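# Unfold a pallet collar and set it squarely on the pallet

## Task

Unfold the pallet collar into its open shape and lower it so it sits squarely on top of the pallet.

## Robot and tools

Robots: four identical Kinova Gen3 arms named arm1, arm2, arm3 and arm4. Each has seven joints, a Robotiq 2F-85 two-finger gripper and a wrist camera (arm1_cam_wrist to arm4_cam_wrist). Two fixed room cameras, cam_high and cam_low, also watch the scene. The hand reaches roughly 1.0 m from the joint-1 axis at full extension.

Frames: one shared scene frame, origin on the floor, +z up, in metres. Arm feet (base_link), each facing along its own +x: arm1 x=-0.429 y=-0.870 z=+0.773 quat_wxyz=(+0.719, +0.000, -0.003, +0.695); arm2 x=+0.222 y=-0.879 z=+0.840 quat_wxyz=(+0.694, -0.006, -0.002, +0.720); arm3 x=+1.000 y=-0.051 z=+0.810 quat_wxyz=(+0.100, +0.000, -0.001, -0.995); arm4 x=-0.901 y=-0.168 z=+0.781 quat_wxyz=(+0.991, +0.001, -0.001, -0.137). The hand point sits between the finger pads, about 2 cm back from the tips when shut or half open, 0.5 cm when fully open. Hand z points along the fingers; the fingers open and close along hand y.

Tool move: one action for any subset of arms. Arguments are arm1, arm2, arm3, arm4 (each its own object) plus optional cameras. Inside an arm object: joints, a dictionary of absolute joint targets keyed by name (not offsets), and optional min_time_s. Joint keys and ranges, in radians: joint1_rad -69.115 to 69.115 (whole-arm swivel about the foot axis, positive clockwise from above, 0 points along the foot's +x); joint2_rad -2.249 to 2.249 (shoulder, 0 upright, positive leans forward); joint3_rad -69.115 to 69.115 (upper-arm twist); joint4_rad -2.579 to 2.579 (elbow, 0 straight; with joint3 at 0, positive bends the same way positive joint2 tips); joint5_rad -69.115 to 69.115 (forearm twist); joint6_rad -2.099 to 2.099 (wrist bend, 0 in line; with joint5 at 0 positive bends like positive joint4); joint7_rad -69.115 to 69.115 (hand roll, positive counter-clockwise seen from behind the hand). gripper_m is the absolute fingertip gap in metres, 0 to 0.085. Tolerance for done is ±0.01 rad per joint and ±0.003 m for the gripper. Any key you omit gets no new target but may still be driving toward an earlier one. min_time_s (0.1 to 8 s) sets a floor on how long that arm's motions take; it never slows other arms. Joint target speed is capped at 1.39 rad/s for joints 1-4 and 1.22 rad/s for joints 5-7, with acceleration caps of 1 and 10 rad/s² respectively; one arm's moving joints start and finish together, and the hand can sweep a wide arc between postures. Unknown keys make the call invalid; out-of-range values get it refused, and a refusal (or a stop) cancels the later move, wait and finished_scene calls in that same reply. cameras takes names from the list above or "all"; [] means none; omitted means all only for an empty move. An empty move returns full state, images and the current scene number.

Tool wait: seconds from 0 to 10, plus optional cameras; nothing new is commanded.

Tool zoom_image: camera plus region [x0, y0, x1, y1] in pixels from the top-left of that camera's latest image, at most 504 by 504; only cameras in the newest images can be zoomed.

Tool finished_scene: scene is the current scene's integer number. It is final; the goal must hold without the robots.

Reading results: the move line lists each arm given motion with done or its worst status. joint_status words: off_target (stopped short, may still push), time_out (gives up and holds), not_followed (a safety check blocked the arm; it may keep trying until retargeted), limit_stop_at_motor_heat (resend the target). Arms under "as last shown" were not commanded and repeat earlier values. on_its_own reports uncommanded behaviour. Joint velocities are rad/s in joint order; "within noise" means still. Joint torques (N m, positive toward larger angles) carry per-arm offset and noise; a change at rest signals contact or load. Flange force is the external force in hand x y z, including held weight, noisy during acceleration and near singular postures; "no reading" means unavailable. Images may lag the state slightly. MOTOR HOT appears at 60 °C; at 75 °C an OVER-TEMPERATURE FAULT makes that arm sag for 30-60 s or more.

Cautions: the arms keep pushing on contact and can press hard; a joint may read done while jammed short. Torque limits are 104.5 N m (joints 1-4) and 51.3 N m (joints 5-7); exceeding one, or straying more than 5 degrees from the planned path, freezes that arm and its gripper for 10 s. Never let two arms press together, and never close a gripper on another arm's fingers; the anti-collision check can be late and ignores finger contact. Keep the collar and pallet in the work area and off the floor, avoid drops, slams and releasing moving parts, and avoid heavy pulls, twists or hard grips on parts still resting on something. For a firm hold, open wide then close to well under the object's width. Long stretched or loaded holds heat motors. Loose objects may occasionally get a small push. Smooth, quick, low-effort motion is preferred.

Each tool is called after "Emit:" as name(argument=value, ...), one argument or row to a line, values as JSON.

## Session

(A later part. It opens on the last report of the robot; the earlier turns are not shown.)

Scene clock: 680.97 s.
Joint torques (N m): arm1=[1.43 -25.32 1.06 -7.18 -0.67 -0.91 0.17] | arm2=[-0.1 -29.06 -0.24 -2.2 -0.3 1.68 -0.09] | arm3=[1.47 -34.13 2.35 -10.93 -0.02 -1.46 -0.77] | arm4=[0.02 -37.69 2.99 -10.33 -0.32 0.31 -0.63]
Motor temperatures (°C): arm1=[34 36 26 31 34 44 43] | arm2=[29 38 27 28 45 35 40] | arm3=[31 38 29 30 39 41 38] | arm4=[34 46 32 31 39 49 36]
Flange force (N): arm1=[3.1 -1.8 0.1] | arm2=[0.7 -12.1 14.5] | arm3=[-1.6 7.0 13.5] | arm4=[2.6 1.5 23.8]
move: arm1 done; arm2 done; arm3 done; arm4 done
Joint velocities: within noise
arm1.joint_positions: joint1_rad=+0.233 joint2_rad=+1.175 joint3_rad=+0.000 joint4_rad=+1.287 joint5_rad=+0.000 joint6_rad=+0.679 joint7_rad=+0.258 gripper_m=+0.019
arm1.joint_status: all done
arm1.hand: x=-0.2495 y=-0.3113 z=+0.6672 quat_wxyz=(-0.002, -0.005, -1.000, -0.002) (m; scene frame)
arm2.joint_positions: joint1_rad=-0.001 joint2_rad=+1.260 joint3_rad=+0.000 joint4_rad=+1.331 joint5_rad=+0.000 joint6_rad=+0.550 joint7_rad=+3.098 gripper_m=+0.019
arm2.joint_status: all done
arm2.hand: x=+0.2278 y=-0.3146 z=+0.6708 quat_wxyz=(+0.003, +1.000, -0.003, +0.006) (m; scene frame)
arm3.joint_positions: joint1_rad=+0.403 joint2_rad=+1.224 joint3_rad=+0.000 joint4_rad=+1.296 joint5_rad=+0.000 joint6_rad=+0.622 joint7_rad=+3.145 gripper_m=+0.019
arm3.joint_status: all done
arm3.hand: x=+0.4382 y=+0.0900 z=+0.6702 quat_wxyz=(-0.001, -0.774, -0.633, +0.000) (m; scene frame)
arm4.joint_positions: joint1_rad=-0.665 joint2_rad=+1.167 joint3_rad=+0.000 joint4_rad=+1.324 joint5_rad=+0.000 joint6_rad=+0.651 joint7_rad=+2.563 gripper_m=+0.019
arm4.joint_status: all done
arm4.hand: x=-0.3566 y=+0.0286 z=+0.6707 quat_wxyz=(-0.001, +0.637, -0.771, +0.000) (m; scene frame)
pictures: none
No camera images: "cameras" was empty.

Emit:
move(
  arm1={"joints":{"joint1_rad":0.2768,"joint2_rad":1.2345,"joint4_rad":1.1099,"joint6_rad":0.7971,"joint7_rad":0.3176},"min_time_s":1.9},
  arm2={"joints":{"joint1_rad":0.0592,"joint2_rad":1.3106,"joint4_rad":1.1675,"joint6_rad":0.6635,"joint7_rad":3.1745},"min_time_s":1.9},
  arm3={"joints":{"joint1_rad":0.4544,"joint2_rad":1.3163,"joint4_rad":1.0232,"joint6_rad":0.8021,"joint7_rad":3.3974},"min_time_s":1.9},
  arm4={"joints":{"joint1_rad":-0.7322,"joint2_rad":1.1382,"joint4_rad":1.4134,"joint6_rad":0.5900,"joint7_rad":2.6963},"min_time_s":1.9},
  cameras=["all"],
)

Scene clock: 690.90 s.
Joint torques (N m): arm1=[1.66 -29.52 1.4 -9.63 -0.42 -1.43 0.21] | arm2=[-0.56 -31.36 -0.3 -5.56 -0.18 0.3 0.04] | arm3=[-0.26 -33.62 0.55 -8.86 -0.33 0.96 -0.39] | arm4=[-0.97 -33.72 1.39 -6 -0.73 1.96 -0.4]
Motor temperatures (°C): arm1=[34 36 26 31 34 44 43] | arm2=[29 38 27 28 45 35 40] | arm3=[31 39 29 30 39 41 38] | arm4=[34 46 32 31 39 49 36]
Flange force (N): arm1=[4.1 -3.1 3.9] | arm2=[1.9 -8.5 12.5] | arm3=[0.5 1.8 13.5] | arm4=[1.1 -4.8 22.7]
move: arm1 done; arm2 done; arm3 done; arm4 done
Joint velocities: within noise
arm1.joint_positions: joint1_rad=+0.277 joint2_rad=+1.235 joint3_rad=+0.000 joint4_rad=+1.110 joint5_rad=+0.000 joint6_rad=+0.797 joint7_rad=+0.318 gripper_m=+0.019
arm1.joint_status: all done
arm1.hand: x=-0.2143 y=-0.2850 z=+0.6691 quat_wxyz=(-0.002, +0.003, -1.000, -0.002) (m; scene frame)
arm2.joint_positions: joint1_rad=+0.059 joint2_rad=+1.311 joint3_rad=+0.000 joint4_rad=+1.168 joint5_rad=+0.000 joint6_rad=+0.663 joint7_rad=+3.174 gripper_m=+0.019
arm2.joint_status: all done
arm2.hand: x=+0.2629 y=-0.2808 z=+0.6710 quat_wxyz=(+0.003, +1.000, +0.005, +0.006) (m; scene frame)
arm3.joint_positions: joint1_rad=+0.454 joint2_rad=+1.316 joint3_rad=+0.000 joint4_rad=+1.023 joint5_rad=+0.000 joint6_rad=+0.802 joint7_rad=+3.397 gripper_m=+0.019
arm3.joint_status: all done
arm3.hand: x=+0.3936 y=+0.1325 z=+0.6702 quat_wxyz=(-0.001, -0.707, -0.708, +0.001) (m; scene frame)
arm4.joint_positions: joint1_rad=-0.732 joint2_rad=+1.138 joint3_rad=+0.000 joint4_rad=+1.413 joint5_rad=+0.000 joint6_rad=+0.590 joint7_rad=+2.696 gripper_m=+0.019
arm4.joint_status: all done
arm4.hand: x=-0.3895 y=+0.0558 z=+0.6707 quat_wxyz=(-0.001, +0.711, -0.703, +0.000) (m; scene frame)
pictures: arm1_cam_wrist, arm2_cam_wrist, arm3_cam_wrist, arm4_cam_wrist, cam_high, cam_low
Images, in order (width x height): arm1_cam_wrist 896x504, arm2_cam_wrist 896x504, arm3_cam_wrist 896x504, arm4_cam_wrist 896x504, cam_high 896x504, cam_low 896x504.

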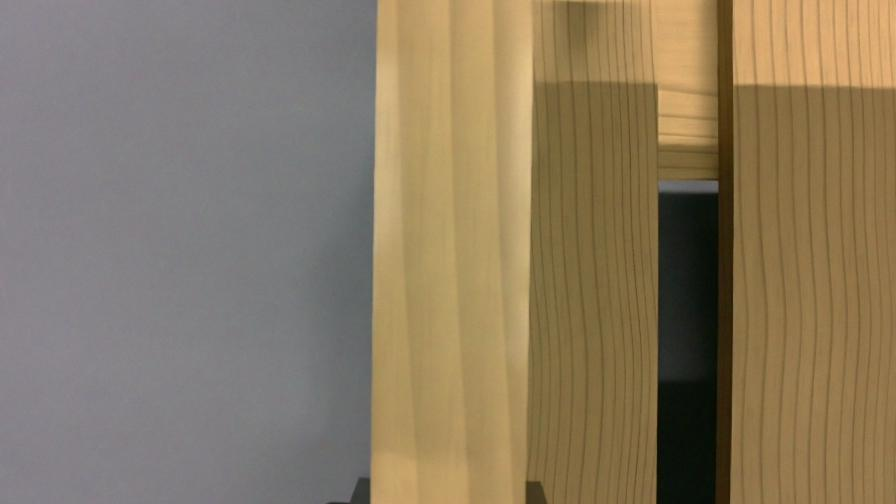

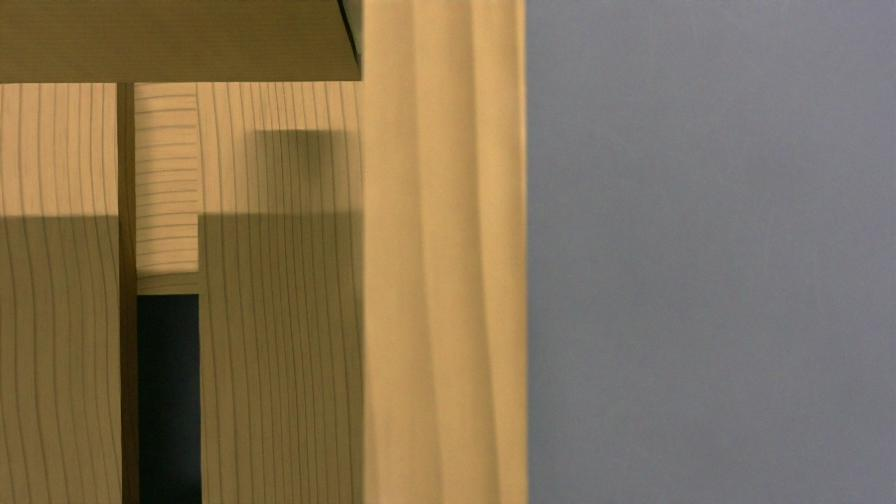

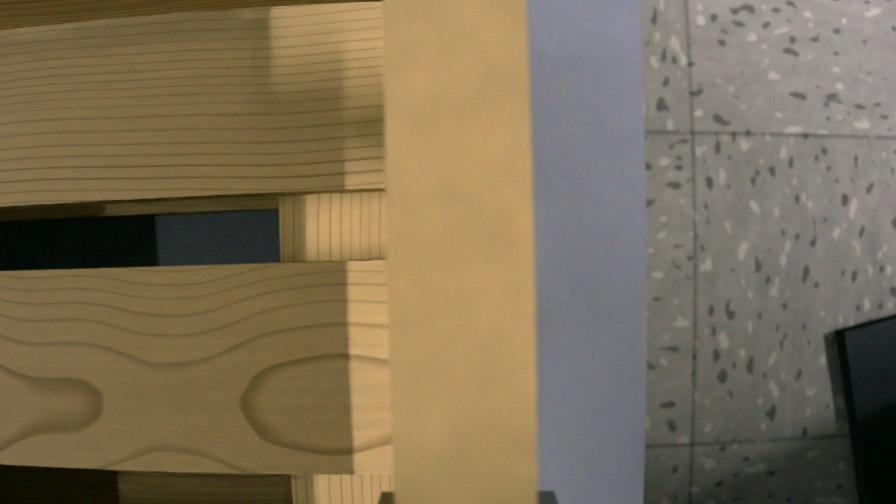

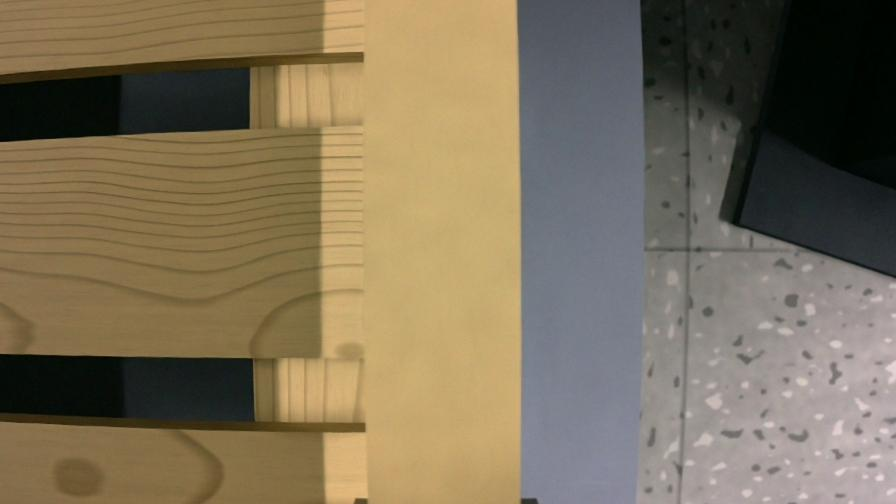

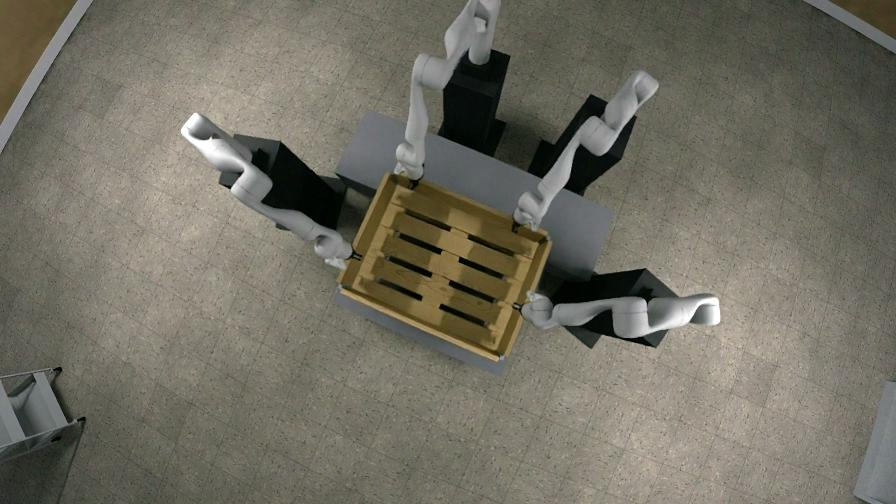

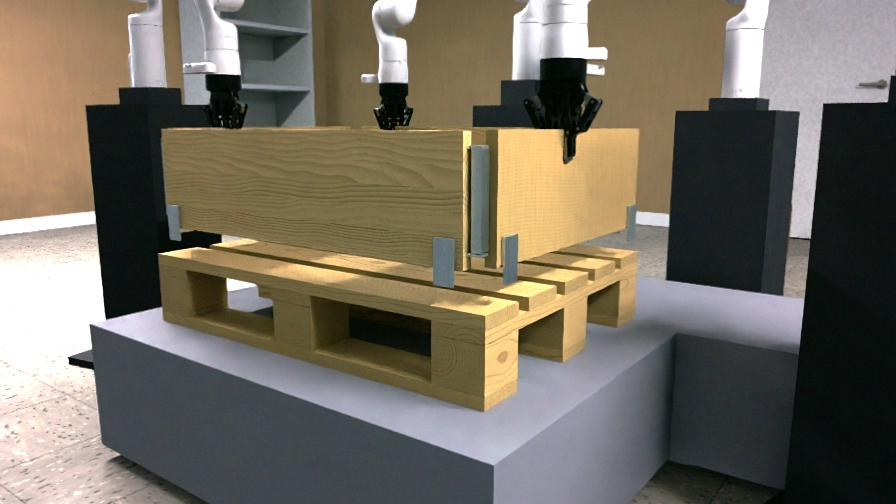

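Emit:
zoom_image(
  camera="cam_high",
  region=[320, 150, 580, 380],
)

Emit:
zoom_image(
  camera="cam_low",
  region=[400, 120, 660, 320],
)

Emit:
zoom_image(
  camera="cam_low",
  region=[140, 120, 400, 320],
)

Scaled by 1.938 from the camera's 896x504 image, which has a finer 1280x720 frame.

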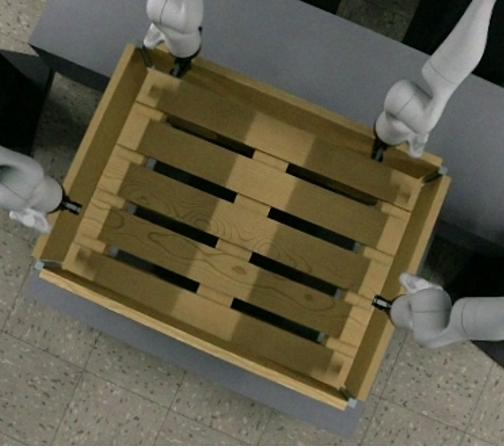

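Scaled by 1.938 from the camera's 896x504 image, which has a finer 1280x720 frame.

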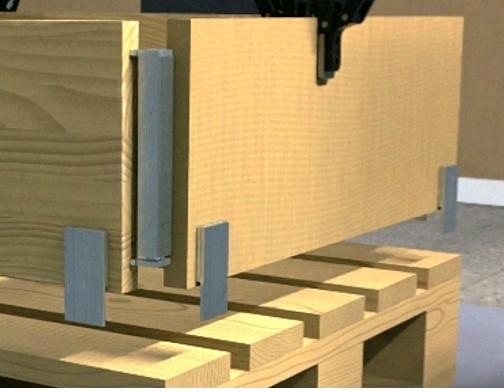

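Scaled by 1.938 from the camera's 896x504 image, which has a finer 1280x720 frame.

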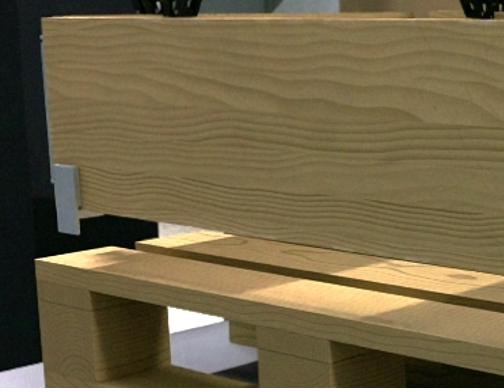

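Emit:
zoom_image(
  camera="arm2_cam_wrist",
  region=[200, 0, 560, 200],
)

Emit:
zoom_image(
  camera="cam_low",
  region=[420, 200, 540, 300],
)

Scaled by 1.400 from the camera's 896x504 image, which has a finer 1280x720 frame.

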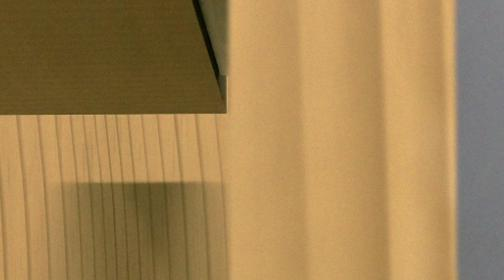

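Scaled by 4.200 from the camera's 896x504 image, which has a finer 1280x720 frame.

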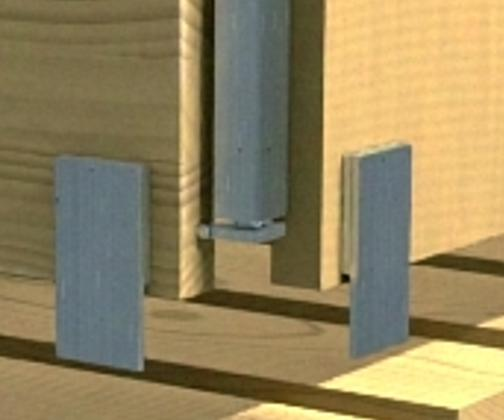

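Emit:
move(
  arm1={"joints":{"joint1_rad":0.2768,"joint2_rad":1.2817,"joint4_rad":1.0901,"joint6_rad":0.7698,"joint7_rad":0.3176},"min_time_s":1.6},
  arm2={"joints":{"joint1_rad":0.0587,"joint2_rad":1.3624,"joint4_rad":1.1355,"joint6_rad":0.6437,"joint7_rad":3.1740},"min_time_s":1.6},
  arm3={"joints":{"joint1_rad":0.4544,"joint2_rad":1.3656,"joint4_rad":0.9953,"joint6_rad":0.7807,"joint7_rad":3.3974},"min_time_s":1.6},
  arm4={"joints":{"joint1_rad":-0.7322,"joint2_rad":1.1888,"joint4_rad":1.3948,"joint6_rad":0.5581,"joint7_rad":2.6963},"min_time_s":1.6},
  cameras=["all"],
)

Scene clock: 709.57 s.
Joint torques (N m): arm1=[1.94 -29.08 1.64 -9.24 -0.32 -1.26 0.19] | arm2=[-0.85 -31.09 -0.49 -4.72 -0.31 0.74 0.02] | arm3=[0.62 -33.33 1.34 -8.39 -0.03 1.03 -0.37] | arm4=[-1.44 -33.65 0.9 -5.22 -0.78 2.15 -0.35]
Motor temperatures (°C): arm1=[34 36 26 31 34 44 43] | arm2=[29 38 27 28 45 35 40] | arm3=[30 39 29 30 39 41 38] | arm4=[34 47 32 31 39 48 36]
Flange force (N): arm1=[4.7 -3.6 2.9] | arm2=[2.6 -9.7 13.3] | arm3=[-0.8 0.9 13.1] | arm4=[1.5 -5.7 22.9]
move: arm1 done; arm2 done; arm3 done; arm4 done
Joint velocities: within noise
arm1.joint_positions: joint1_rad=+0.277 joint2_rad=+1.282 joint3_rad=+0.000 joint4_rad=+1.090 joint5_rad=+0.000 joint6_rad=+0.770 joint7_rad=+0.318 gripper_m=+0.019
arm1.joint_status: all done
arm1.hand: x=-0.2142 y=-0.2850 z=+0.6441 quat_wxyz=(-0.002, +0.003, -1.000, -0.002) (m; scene frame)
arm2.joint_positions: joint1_rad=+0.059 joint2_rad=+1.362 joint3_rad=+0.000 joint4_rad=+1.135 joint5_rad=+0.000 joint6_rad=+0.644 joint7_rad=+3.174 gripper_m=+0.019
arm2.joint_status: all done
arm2.hand: x=+0.2629 y=-0.2808 z=+0.6460 quat_wxyz=(+0.003, +1.000, +0.005, +0.006) (m; scene frame)
arm3.joint_positions: joint1_rad=+0.454 joint2_rad=+1.366 joint3_rad=+0.000 joint4_rad=+0.995 joint5_rad=+0.000 joint6_rad=+0.781 joint7_rad=+3.397 gripper_m=+0.019
arm3.joint_status: all done
arm3.hand: x=+0.3936 y=+0.1325 z=+0.6452 quat_wxyz=(-0.001, -0.707, -0.708, +0.001) (m; scene frame)
arm4.joint_positions: joint1_rad=-0.732 joint2_rad=+1.189 joint3_rad=+0.000 joint4_rad=+1.395 joint5_rad=+0.000 joint6_rad=+0.558 joint7_rad=+2.696 gripper_m=+0.019
arm4.joint_status: all done
arm4.hand: x=-0.3895 y=+0.0559 z=+0.6456 quat_wxyz=(-0.001, +0.711, -0.703, +0.000) (m; scene frame)
pictures: arm1_cam_wrist, arm2_cam_wrist, arm3_cam_wrist, arm4_cam_wrist, cam_high, cam_low
Images, in order (width x height): arm1_cam_wrist 896x504, arm2_cam_wrist 896x504, arm3_cam_wrist 896x504, arm4_cam_wrist 896x504, cam_high 896x504, cam_low 896x504.

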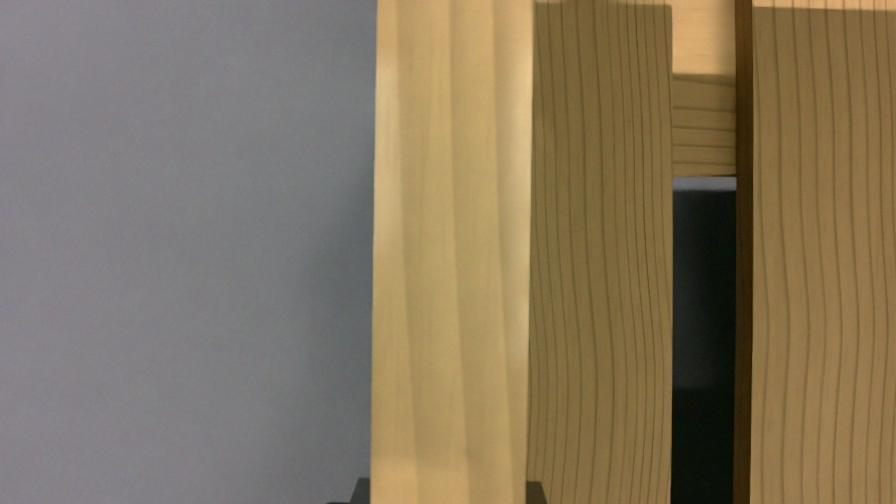

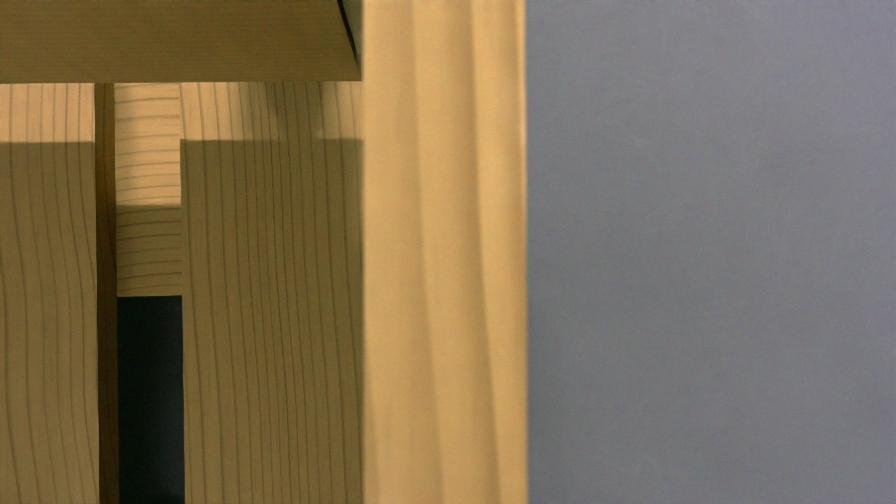

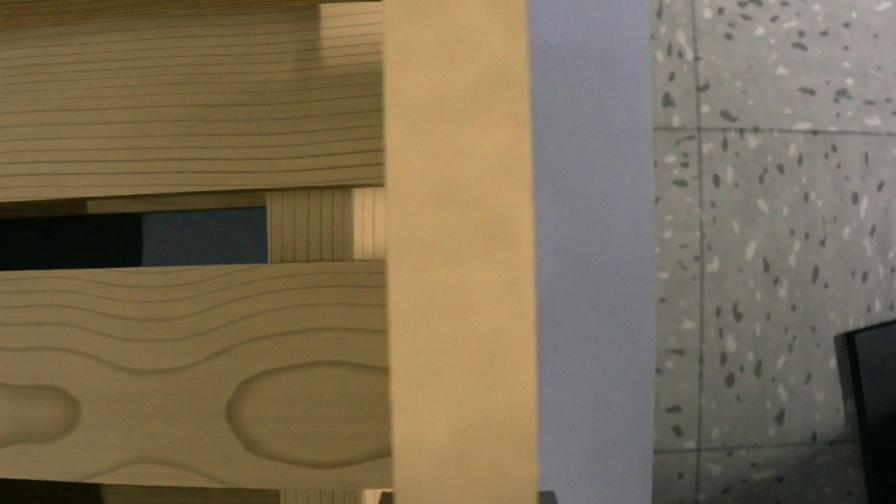

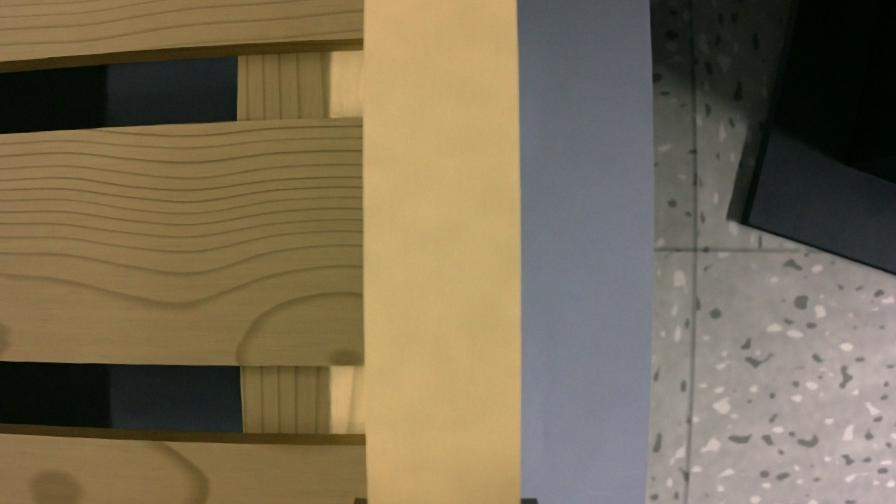

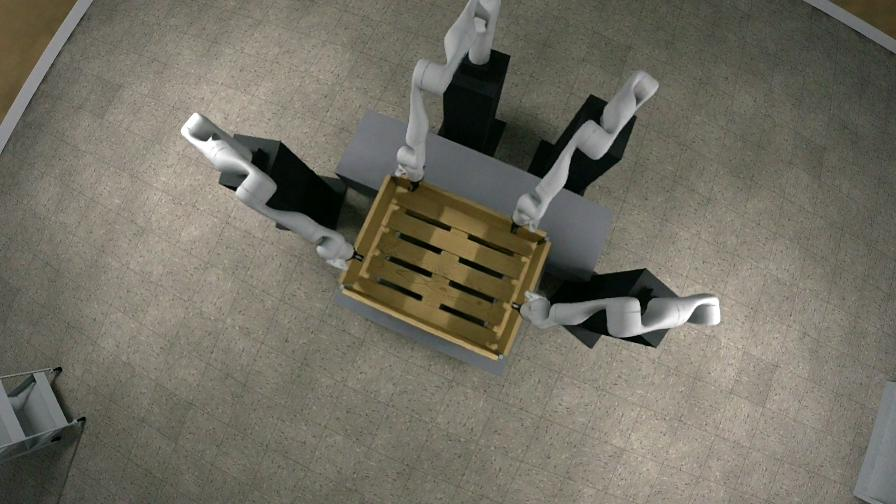

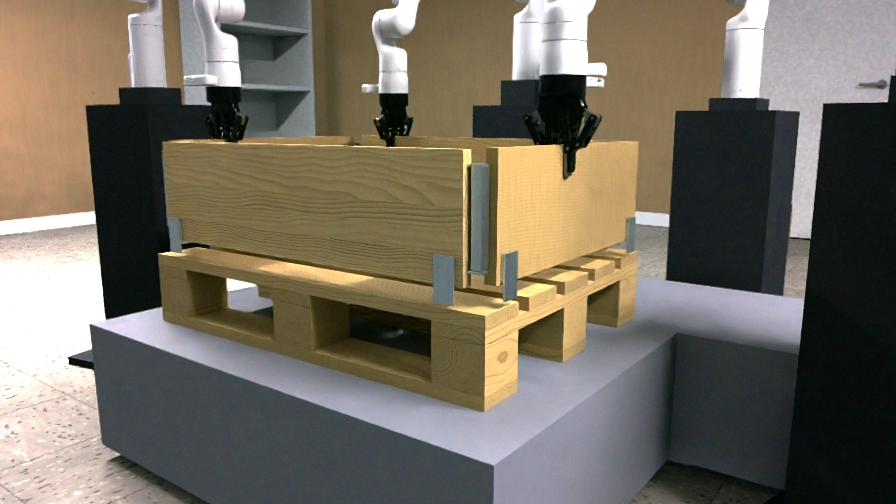

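Emit:
zoom_image(
  camera="cam_low",
  region=[410, 230, 540, 340],
)

Emit:
zoom_image(
  camera="cam_low",
  region=[140, 190, 270, 300],
)

Emit:
zoom_image(
  camera="cam_low",
  region=[560, 190, 690, 300],
)

Emit:
zoom_image(
  camera="cam_high",
  region=[320, 160, 450, 310],
)

Emit:
zoom_image(
  camera="cam_high",
  region=[440, 200, 570, 380],
)

Scaled by 3.877 from the camera's 896x504 image, which has a finer 1280x720 frame.

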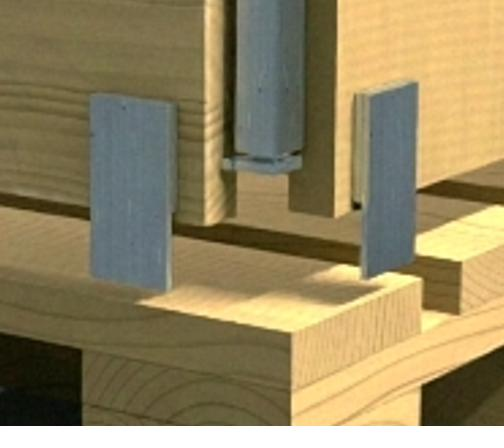

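Scaled by 3.877 from the camera's 896x504 image, which has a finer 1280x720 frame.

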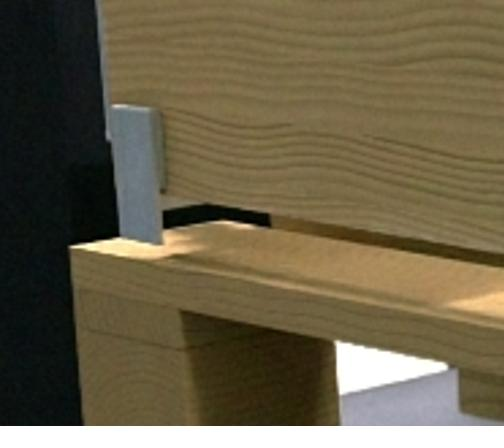

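Scaled by 3.877 from the camera's 896x504 image, which has a finer 1280x720 frame.

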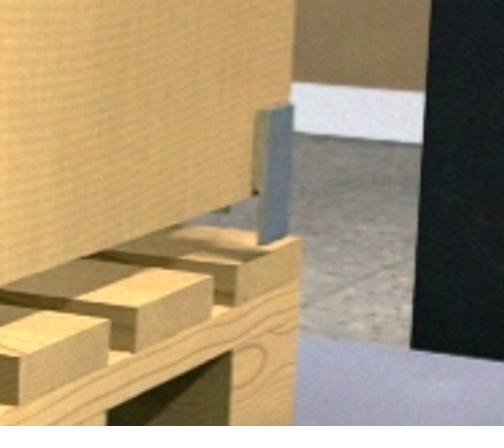

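Scaled by 3.360 from the camera's 896x504 image, which has a finer 1280x720 frame.

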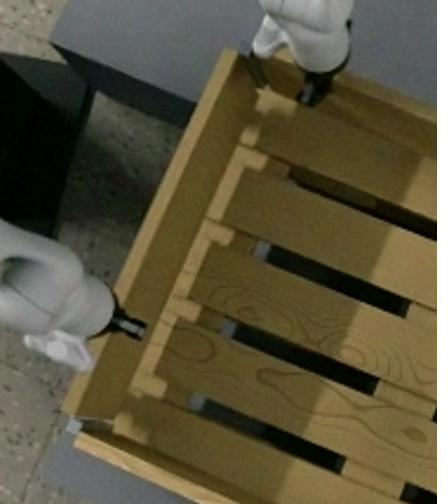

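Scaled by 2.800 from the camera's 896x504 image, which has a finer 1280x720 frame.

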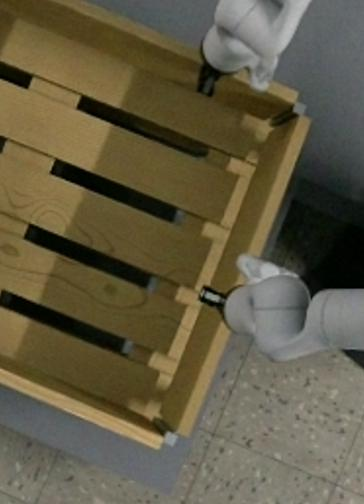

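Emit:
move(
  arm1={"joints":{"joint1_rad":0.2799,"joint2_rad":1.2946,"joint4_rad":1.0808,"joint6_rad":0.7662,"joint7_rad":0.3277},"min_time_s":1.2},
  arm2={"joints":{"joint1_rad":0.0617,"joint2_rad":1.3805,"joint4_rad":1.1098,"joint6_rad":0.6513,"joint7_rad":3.1840},"min_time_s":1.2},
  arm3={"joints":{"joint1_rad":0.4603,"joint2_rad":1.3819,"joint4_rad":0.9757,"joint6_rad":0.7840,"joint7_rad":3.4103},"min_time_s":1.2},
  arm4={"joints":{"joint1_rad":-0.7305,"joint2_rad":1.2000,"joint4_rad":1.3932,"joint6_rad":0.5484,"joint7_rad":2.7050},"min_time_s":1.2},
  cameras=["cam_low"],
)

Emit:
zoom_image(
  camera="cam_low",
  region=[420, 260, 530, 340],
)

Emit:
zoom_image(
  camera="cam_low",
  region=[140, 220, 250, 300],
)

Emit:
zoom_image(
  camera="cam_low",
  region=[570, 210, 680, 290],
)

Scene clock: 753.00 s.
Joint torques (N m): arm1=[1.88 -29.31 1.6 -9.33 -0.23 -1.42 0.26] | arm2=[-0.82 -31.31 -0.7 -4.83 -0.3 0.73 0.05] | arm3=[0.33 -33.5 1.1 -8.56 -0.07 1.02 -0.32] | arm4=[-1.26 -33.84 1.06 -5.4 -0.8 1.98 -0.42]
Motor temperatures (°C): arm1=[34 36 26 31 34 44 43] | arm2=[29 39 27 29 44 35 40] | arm3=[30 39 28 30 38 40 38] | arm4=[34 46 32 31 39 48 36]
Flange force (N): arm1=[4.7 -3.3 3.0] | arm2=[2.5 -9.9 13.5] | arm3=[-0.6 1.7 13.0] | arm4=[1.6 -5.1 22.9]
move: arm1 done; arm2 done; arm3 done; arm4 done
Joint velocities: within noise
arm1.joint_positions: joint1_rad=+0.280 joint2_rad=+1.295 joint3_rad=+0.000 joint4_rad=+1.081 joint5_rad=+0.000 joint6_rad=+0.766 joint7_rad=+0.328 gripper_m=+0.019
arm1.joint_status: all done
arm1.hand: x=-0.2121 y=-0.2849 z=+0.6381 quat_wxyz=(-0.002, +0.006, -1.000, -0.002) (m; scene frame)
arm2.joint_positions: joint1_rad=+0.062 joint2_rad=+1.380 joint3_rad=+0.000 joint4_rad=+1.110 joint5_rad=+0.000 joint6_rad=+0.651 joint7_rad=+3.184 gripper_m=+0.019
arm2.joint_status: all done
arm2.hand: x=+0.2649 y=-0.2775 z=+0.6400 quat_wxyz=(+0.003, +1.000, +0.008, +0.006) (m; scene frame)
arm3.joint_positions: joint1_rad=+0.460 joint2_rad=+1.382 joint3_rad=+0.000 joint4_rad=+0.976 joint5_rad=+0.000 joint6_rad=+0.784 joint7_rad=+3.410 gripper_m=+0.019
arm3.joint_status: all done
arm3.hand: x=+0.3927 y=+0.1366 z=+0.6392 quat_wxyz=(-0.001, -0.704, -0.710, +0.001) (m; scene frame)
arm4.joint_positions: joint1_rad=-0.730 joint2_rad=+1.200 joint3_rad=+0.000 joint4_rad=+1.393 joint5_rad=+0.000 joint6_rad=+0.548 joint7_rad=+2.705 gripper_m=+0.019
arm4.joint_status: all done
arm4.hand: x=-0.3898 y=+0.0547 z=+0.6397 quat_wxyz=(-0.001, +0.714, -0.701, +0.000) (m; scene frame)
pictures: cam_low
Images, in order (width x height): cam_low 896x504.

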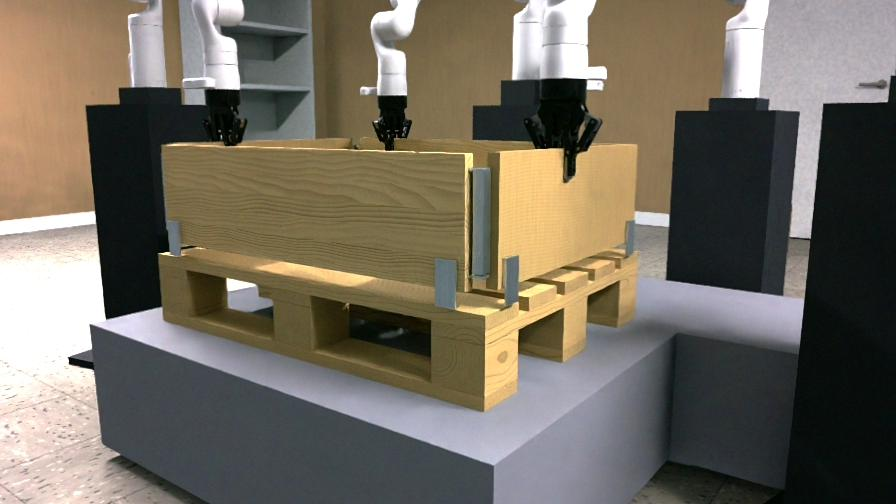

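Scaled by 4.582 from the camera's 896x504 image, which has a finer 1280x720 frame.

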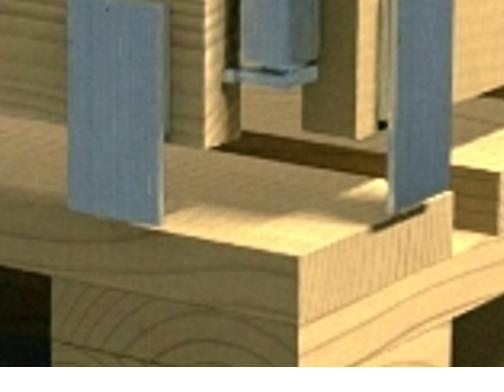

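Scaled by 4.582 from the camera's 896x504 image, which has a finer 1280x720 frame.

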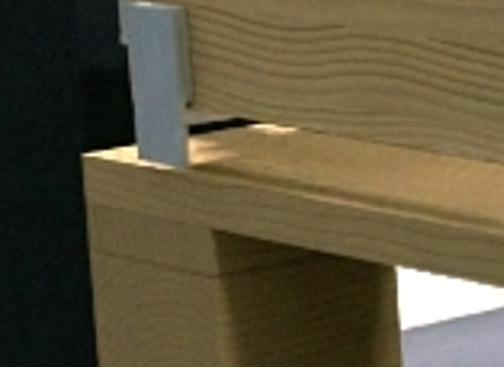

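Scaled by 4.582 from the camera's 896x504 image, which has a finer 1280x720 frame.

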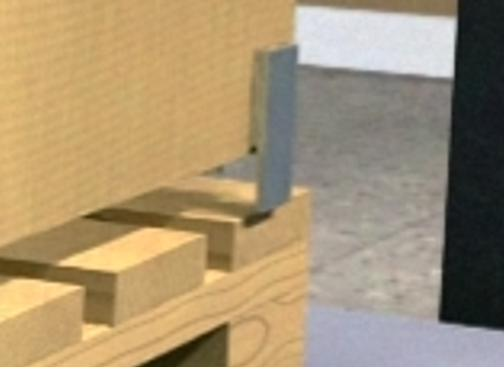

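Emit:
move(
  arm1={"joints":{"joint1_rad":0.2818,"joint2_rad":1.3014,"joint4_rad":1.0660,"joint6_rad":0.7742,"joint7_rad":0.3296},"min_time_s":0.8},
  arm2={"joints":{"joint1_rad":0.0648,"joint2_rad":1.3861,"joint4_rad":1.0974,"joint6_rad":0.6581,"joint7_rad":3.1871},"min_time_s":0.8},
  arm3={"joints":{"joint1_rad":0.4642,"joint2_rad":1.3813,"joint4_rad":0.9820,"joint6_rad":0.7783,"joint7_rad":3.4142},"min_time_s":0.8},
  arm4={"joints":{"joint1_rad":-0.7324,"joint2_rad":1.2054,"joint4_rad":1.3810,"joint6_rad":0.5552,"joint7_rad":2.7031},"min_time_s":0.8},
  cameras=[],
)

Emit:
move(
  arm1={"joints":{"joint1_rad":0.2818,"joint2_rad":1.3170,"joint4_rad":1.0580,"joint6_rad":0.7666,"joint7_rad":0.3296},"min_time_s":1.6},
  arm2={"joints":{"joint1_rad":0.0648,"joint2_rad":1.4031,"joint4_rad":1.0854,"joint6_rad":0.6531,"joint7_rad":3.1871},"min_time_s":1.6},
  arm3={"joints":{"joint1_rad":0.4642,"joint2_rad":1.3977,"joint4_rad":0.9711,"joint6_rad":0.7728,"joint7_rad":3.4142},"min_time_s":1.6},
  arm4={"joints":{"joint1_rad":-0.7324,"joint2_rad":1.2219,"joint4_rad":1.3736,"joint6_rad":0.5461,"joint7_rad":2.7031},"min_time_s":1.6},
  cameras=["cam_low"],
)

Emit:
zoom_image(
  camera="cam_low",
  region=[420, 260, 530, 340],
)

Emit:
zoom_image(
  camera="cam_low",
  region=[140, 220, 250, 300],
)

Emit:
zoom_image(
  camera="cam_low",
  region=[570, 210, 680, 290],
)

Scene clock: 764.33 s.
Joint torques (N m): arm1=[1.64 -29.54 1.33 -9.5 -0.36 -1.54 0.3] | arm2=[-0.75 -31.2 -0.41 -4.64 -0.13 0.94 0.1] | arm3=[0.55 -33.26 1.34 -8.41 -0.01 1.07 -0.35] | arm4=[-1.25 -33.9 1.07 -5.36 -0.75 2.06 -0.37]
Motor temperatures (°C): arm1=[34 36 26 31 34 44 43] | arm2=[29 39 27 29 44 35 40] | arm3=[30 39 28 30 38 40 38] | arm4=[34 45 32 30 39 48 36]
Flange force (N): arm1=[4.4 -3.4 3.0] | arm2=[2.4 -10.2 13.6] | arm3=[-0.9 1.6 12.8] | arm4=[1.4 -5.3 22.9]
move: arm1 done; arm2 done; arm3 done; arm4 done
Joint velocities: within noise
arm1.joint_positions: joint1_rad=+0.282 joint2_rad=+1.301 joint3_rad=+0.000 joint4_rad=+1.066 joint5_rad=+0.000 joint6_rad=+0.774 joint7_rad=+0.330 gripper_m=+0.019
arm1.joint_status: all done
arm1.hand: x=-0.2102 y=-0.2829 z=+0.6372 quat_wxyz=(-0.002, +0.006, -1.000, -0.002) (m; scene frame)
arm2.joint_positions: joint1_rad=+0.065 joint2_rad=+1.386 joint3_rad=+0.000 joint4_rad=+1.097 joint5_rad=+0.000 joint6_rad=+0.658 joint7_rad=+3.187 gripper_m=+0.019
arm2.joint_status: all done
arm2.hand: x=+0.2668 y=-0.2755 z=+0.6390 quat_wxyz=(+0.003, +1.000, +0.008, +0.006) (m; scene frame)
arm3.joint_positions: joint1_rad=+0.464 joint2_rad=+1.381 joint3_rad=+0.000 joint4_rad=+0.982 joint5_rad=+0.000 joint6_rad=+0.778 joint7_rad=+3.414 gripper_m=+0.019
arm3.joint_status: all done
arm3.hand: x=+0.3947 y=+0.1386 z=+0.6382 quat_wxyz=(-0.001, -0.704, -0.710, +0.001) (m; scene frame)
arm4.joint_positions: joint1_rad=-0.732 joint2_rad=+1.205 joint3_rad=+0.000 joint4_rad=+1.381 joint5_rad=+0.000 joint6_rad=+0.555 joint7_rad=+2.703 gripper_m=+0.019
arm4.joint_status: all done
arm4.hand: x=-0.3879 y=+0.0568 z=+0.6387 quat_wxyz=(-0.001, +0.714, -0.701, +0.000) (m; scene frame)
pictures: none
No camera images: "cameras" was empty.

Scene clock: 766.23 s.
Joint torques (N m): arm1=[1.42 -28.79 1.02 -9.55 -0.54 -1.83 0.2] | arm2=[-0.42 -31.31 -0.17 -4.29 -0.18 0.94 0] | arm3=[1.22 -33.16 1.83 -8.2 0.2 1.16 -0.35] | arm4=[-2.39 -34.42 -0.14 -5.51 -1.04 1.99 -0.33]
Motor temperatures (°C): arm1=[34 36 26 31 34 44 43] | arm2=[29 39 27 29 44 35 40] | arm3=[30 39 28 30 38 40 38] | arm4=[34 45 32 30 39 48 36]
Flange force (N): arm1=[4.3 -4.5 1.0] | arm2=[2.2 -12.0 14.4] | arm3=[-1.8 1.0 12.8] | arm4=[3.3 -5.8 23.6]
move: arm1 done; arm2 done; arm3 done; arm4 done
Joint velocities: within noise
arm1.joint_positions: joint1_rad=+0.282 joint2_rad=+1.317 joint3_rad=+0.000 joint4_rad=+1.058 joint5_rad=+0.000 joint6_rad=+0.767 joint7_rad=+0.330 gripper_m=+0.019
arm1.joint_status: all done
arm1.hand: x=-0.2102 y=-0.2829 z=+0.6292 quat_wxyz=(-0.002, +0.006, -1.000, -0.002) (m; scene frame)
arm2.joint_positions: joint1_rad=+0.065 joint2_rad=+1.403 joint3_rad=+0.000 joint4_rad=+1.085 joint5_rad=+0.000 joint6_rad=+0.653 joint7_rad=+3.187 gripper_m=+0.019
arm2.joint_status: all done
arm2.hand: x=+0.2669 y=-0.2755 z=+0.6310 quat_wxyz=(+0.003, +1.000, +0.008, +0.006) (m; scene frame)
arm3.joint_positions: joint1_rad=+0.464 joint2_rad=+1.398 joint3_rad=+0.000 joint4_rad=+0.971 joint5_rad=+0.000 joint6_rad=+0.773 joint7_rad=+3.414 gripper_m=+0.019
arm3.joint_status: all done
arm3.hand: x=+0.3947 y=+0.1386 z=+0.6302 quat_wxyz=(-0.001, -0.704, -0.710, +0.001) (m; scene frame)
arm4.joint_positions: joint1_rad=-0.732 joint2_rad=+1.222 joint3_rad=+0.000 joint4_rad=+1.374 joint5_rad=+0.000 joint6_rad=+0.546 joint7_rad=+2.703 gripper_m=+0.019
arm4.joint_status: all done
arm4.hand: x=-0.3879 y=+0.0568 z=+0.6307 quat_wxyz=(-0.001, +0.714, -0.701, +0.000) (m; scene frame)
pictures: cam_low
Images, in order (width x height): cam_low 896x504.

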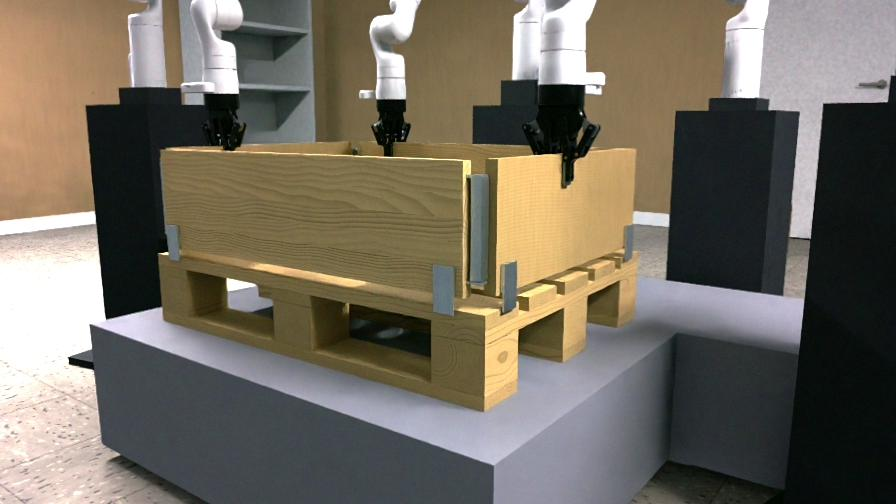

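Scaled by 4.582 from the camera's 896x504 image, which has a finer 1280x720 frame.

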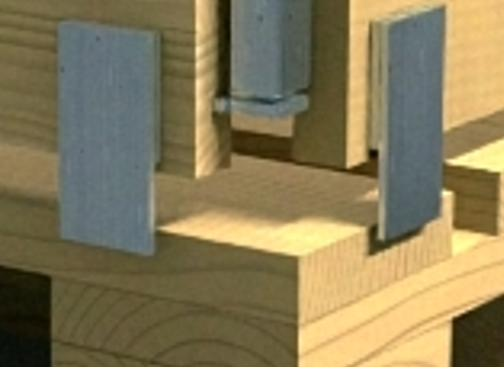

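Scaled by 4.582 from the camera's 896x504 image, which has a finer 1280x720 frame.

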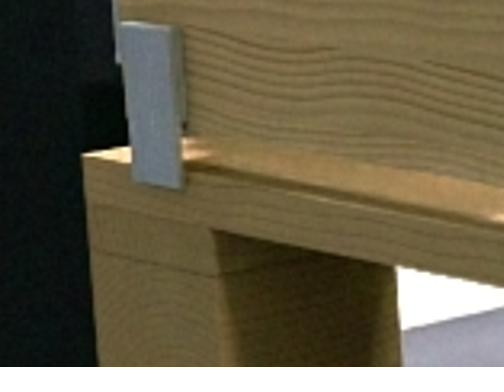

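Scaled by 4.582 from the camera's 896x504 image, which has a finer 1280x720 frame.

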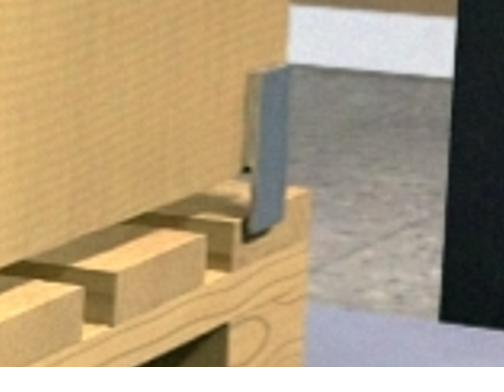

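Emit:
move(
  arm1={"joints": {"joint2_rad": 1.3408, "joint4_rad": 1.0447, "joint6_rad": 0.7561}, "min_time_s": 1.5},
  arm2={"joints": {"joint2_rad": 1.4289, "joint4_rad": 1.0663, "joint6_rad": 0.6464}, "min_time_s": 1.5},
  arm3={"joints": {"joint2_rad": 1.4227, "joint4_rad": 0.9536, "joint6_rad": 0.7653}, "min_time_s": 1.5},
  arm4={"joints": {"joint2_rad": 1.2469, "joint4_rad": 1.3615, "joint6_rad": 0.5332}, "min_time_s": 1.5},
  cameras=["cam_low"],
)

Scene clock: 781.67 s.
Joint torques (N m): arm1=[1.11 -28.64 0.87 -9.68 -0.52 -2 0.27] | arm2=[-0.3 -30.91 -0.1 -3.81 -0.11 1.21 0.05] | arm3=[1.61 -33.27 2.09 -8.16 0.28 1.15 -0.38] | arm4=[-2.69 -34.41 -0.47 -5.12 -1.2 2.12 -0.42]
Motor temperatures (°C): arm1=[34 36 26 31 34 44 43] | arm2=[29 39 27 29 44 34 40] | arm3=[30 39 28 30 38 40 38] | arm4=[34 45 32 30 39 48 36]
Flange force (N): arm1=[4.2 -5.5 0.1] | arm2=[1.9 -12.6 14.6] | arm3=[-2.4 0.8 12.9] | arm4=[3.8 -6.4 23.9]
move: arm1 done; arm2 done; arm3 done; arm4 done
Joint velocities: within noise
arm1.joint_positions: joint1_rad=+0.282 joint2_rad=+1.341 joint3_rad=+0.000 joint4_rad=+1.045 joint5_rad=+0.000 joint6_rad=+0.756 joint7_rad=+0.330 gripper_m=+0.019
arm1.joint_status: all done
arm1.hand: x=-0.2101 y=-0.2829 z=+0.6171 quat_wxyz=(-0.002, +0.006, -1.000, -0.002) (m; scene frame)
arm2.joint_positions: joint1_rad=+0.065 joint2_rad=+1.429 joint3_rad=+0.000 joint4_rad=+1.066 joint5_rad=+0.000 joint6_rad=+0.646 joint7_rad=+3.187 gripper_m=+0.019
arm2.joint_status: all done
arm2.hand: x=+0.2671 y=-0.2756 z=+0.6190 quat_wxyz=(+0.003, +1.000, +0.008, +0.006) (m; scene frame)
arm3.joint_positions: joint1_rad=+0.464 joint2_rad=+1.423 joint3_rad=+0.000 joint4_rad=+0.954 joint5_rad=+0.000 joint6_rad=+0.765 joint7_rad=+3.414 gripper_m=+0.019
arm3.joint_status: all done
arm3.hand: x=+0.3947 y=+0.1386 z=+0.6182 quat_wxyz=(-0.001, -0.704, -0.710, +0.001) (m; scene frame)
arm4.joint_positions: joint1_rad=-0.732 joint2_rad=+1.247 joint3_rad=+0.000 joint4_rad=+1.362 joint5_rad=+0.000 joint6_rad=+0.533 joint7_rad=+2.703 gripper_m=+0.019
arm4.joint_status: all done
arm4.hand: x=-0.3879 y=+0.0569 z=+0.6187 quat_wxyz=(-0.001, +0.714, -0.701, +0.000) (m; scene frame)
pictures: cam_low
Images, in order (width x height): cam_low 896x504.

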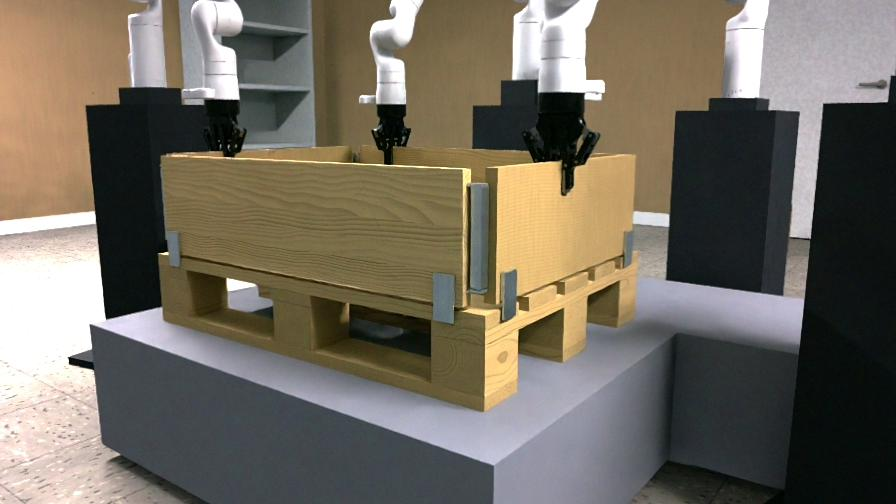

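Emit:
zoom_image(
  camera="cam_low",
  region=[400, 220, 660, 420],
)

Emit:
zoom_image(
  camera="cam_low",
  region=[140, 220, 340, 370],
)

Scaled by 1.938 from the camera's 896x504 image, which has a finer 1280x720 frame.

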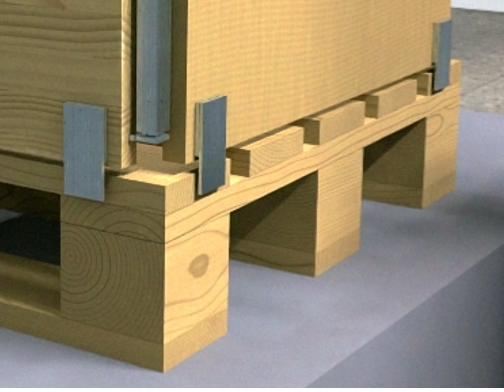

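Scaled by 2.520 from the camera's 896x504 image, which has a finer 1280x720 frame.

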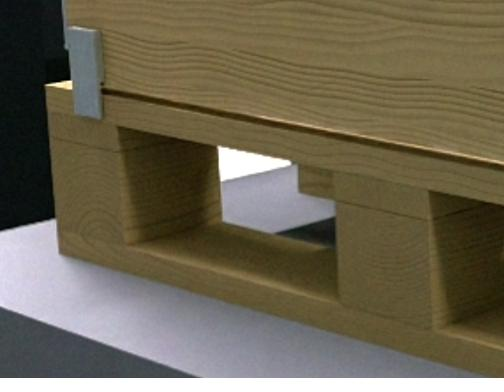

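Emit:
move(
  arm1={"joints": {"joint2_rad": 1.3529, "joint4_rad": 1.0375, "joint6_rad": 0.7512}, "min_time_s": 1.2},
  arm2={"joints": {"joint2_rad": 1.4419, "joint4_rad": 1.0562, "joint6_rad": 0.6435}, "min_time_s": 1.2},
  arm3={"joints": {"joint2_rad": 1.4353, "joint4_rad": 0.9442, "joint6_rad": 0.762}, "min_time_s": 1.2},
  arm4={"joints": {"joint2_rad": 1.2595, "joint4_rad": 1.355, "joint6_rad": 0.5271}, "min_time_s": 1.2},
  cameras=["cam_low"],
)

Scene clock: 786.17 s.
Joint torques (N m): arm1=[0.77 -26.88 0.52 -9.94 -0.69 -2.78 0.21] | arm2=[-0.7 -30.99 -0.46 -3.65 -0.24 1.36 0.03] | arm3=[1.63 -33.67 2.14 -8.49 0.35 0.98 -0.39] | arm4=[-1.7 -33.92 0.56 -5.01 -0.88 1.98 -0.34]
Motor temperatures (°C): arm1=[34 36 26 31 34 44 43] | arm2=[29 39 27 29 44 34 40] | arm3=[30 39 28 30 38 40 38] | arm4=[34 45 32 30 39 48 36]
Flange force (N): arm1=[4.4 -7.8 -4.5] | arm2=[2.7 -12.9 15.2] | arm3=[-2.6 1.4 13.0] | arm4=[2.1 -5.5 22.7]
move: arm1 done; arm2 done; arm3 done; arm4 done
Joint velocities: within noise
arm1.joint_positions: joint1_rad=+0.282 joint2_rad=+1.353 joint3_rad=+0.000 joint4_rad=+1.037 joint5_rad=+0.000 joint6_rad=+0.751 joint7_rad=+0.330 gripper_m=+0.019
arm1.joint_status: all done
arm1.hand: x=-0.2101 y=-0.2828 z=+0.6111 quat_wxyz=(-0.002, +0.006, -1.000, -0.002) (m; scene frame)
arm2.joint_positions: joint1_rad=+0.065 joint2_rad=+1.442 joint3_rad=+0.000 joint4_rad=+1.056 joint5_rad=+0.000 joint6_rad=+0.644 joint7_rad=+3.187 gripper_m=+0.019
arm2.joint_status: all done
arm2.hand: x=+0.2671 y=-0.2756 z=+0.6131 quat_wxyz=(+0.003, +1.000, +0.008, +0.006) (m; scene frame)
arm3.joint_positions: joint1_rad=+0.464 joint2_rad=+1.435 joint3_rad=+0.000 joint4_rad=+0.944 joint5_rad=+0.000 joint6_rad=+0.762 joint7_rad=+3.414 gripper_m=+0.019
arm3.joint_status: all done
arm3.hand: x=+0.3947 y=+0.1386 z=+0.6122 quat_wxyz=(+0.000, -0.704, -0.710, +0.001) (m; scene frame)
arm4.joint_positions: joint1_rad=-0.732 joint2_rad=+1.259 joint3_rad=+0.000 joint4_rad=+1.355 joint5_rad=+0.000 joint6_rad=+0.527 joint7_rad=+2.703 gripper_m=+0.019
arm4.joint_status: all done
arm4.hand: x=-0.3879 y=+0.0569 z=+0.6127 quat_wxyz=(-0.001, +0.714, -0.701, +0.000) (m; scene frame)
pictures: cam_low
Images, in order (width x height): cam_low 896x504.

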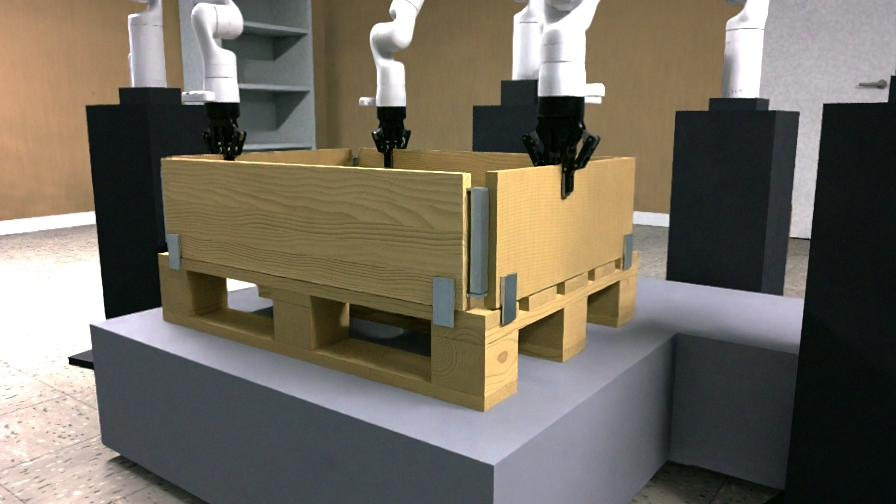

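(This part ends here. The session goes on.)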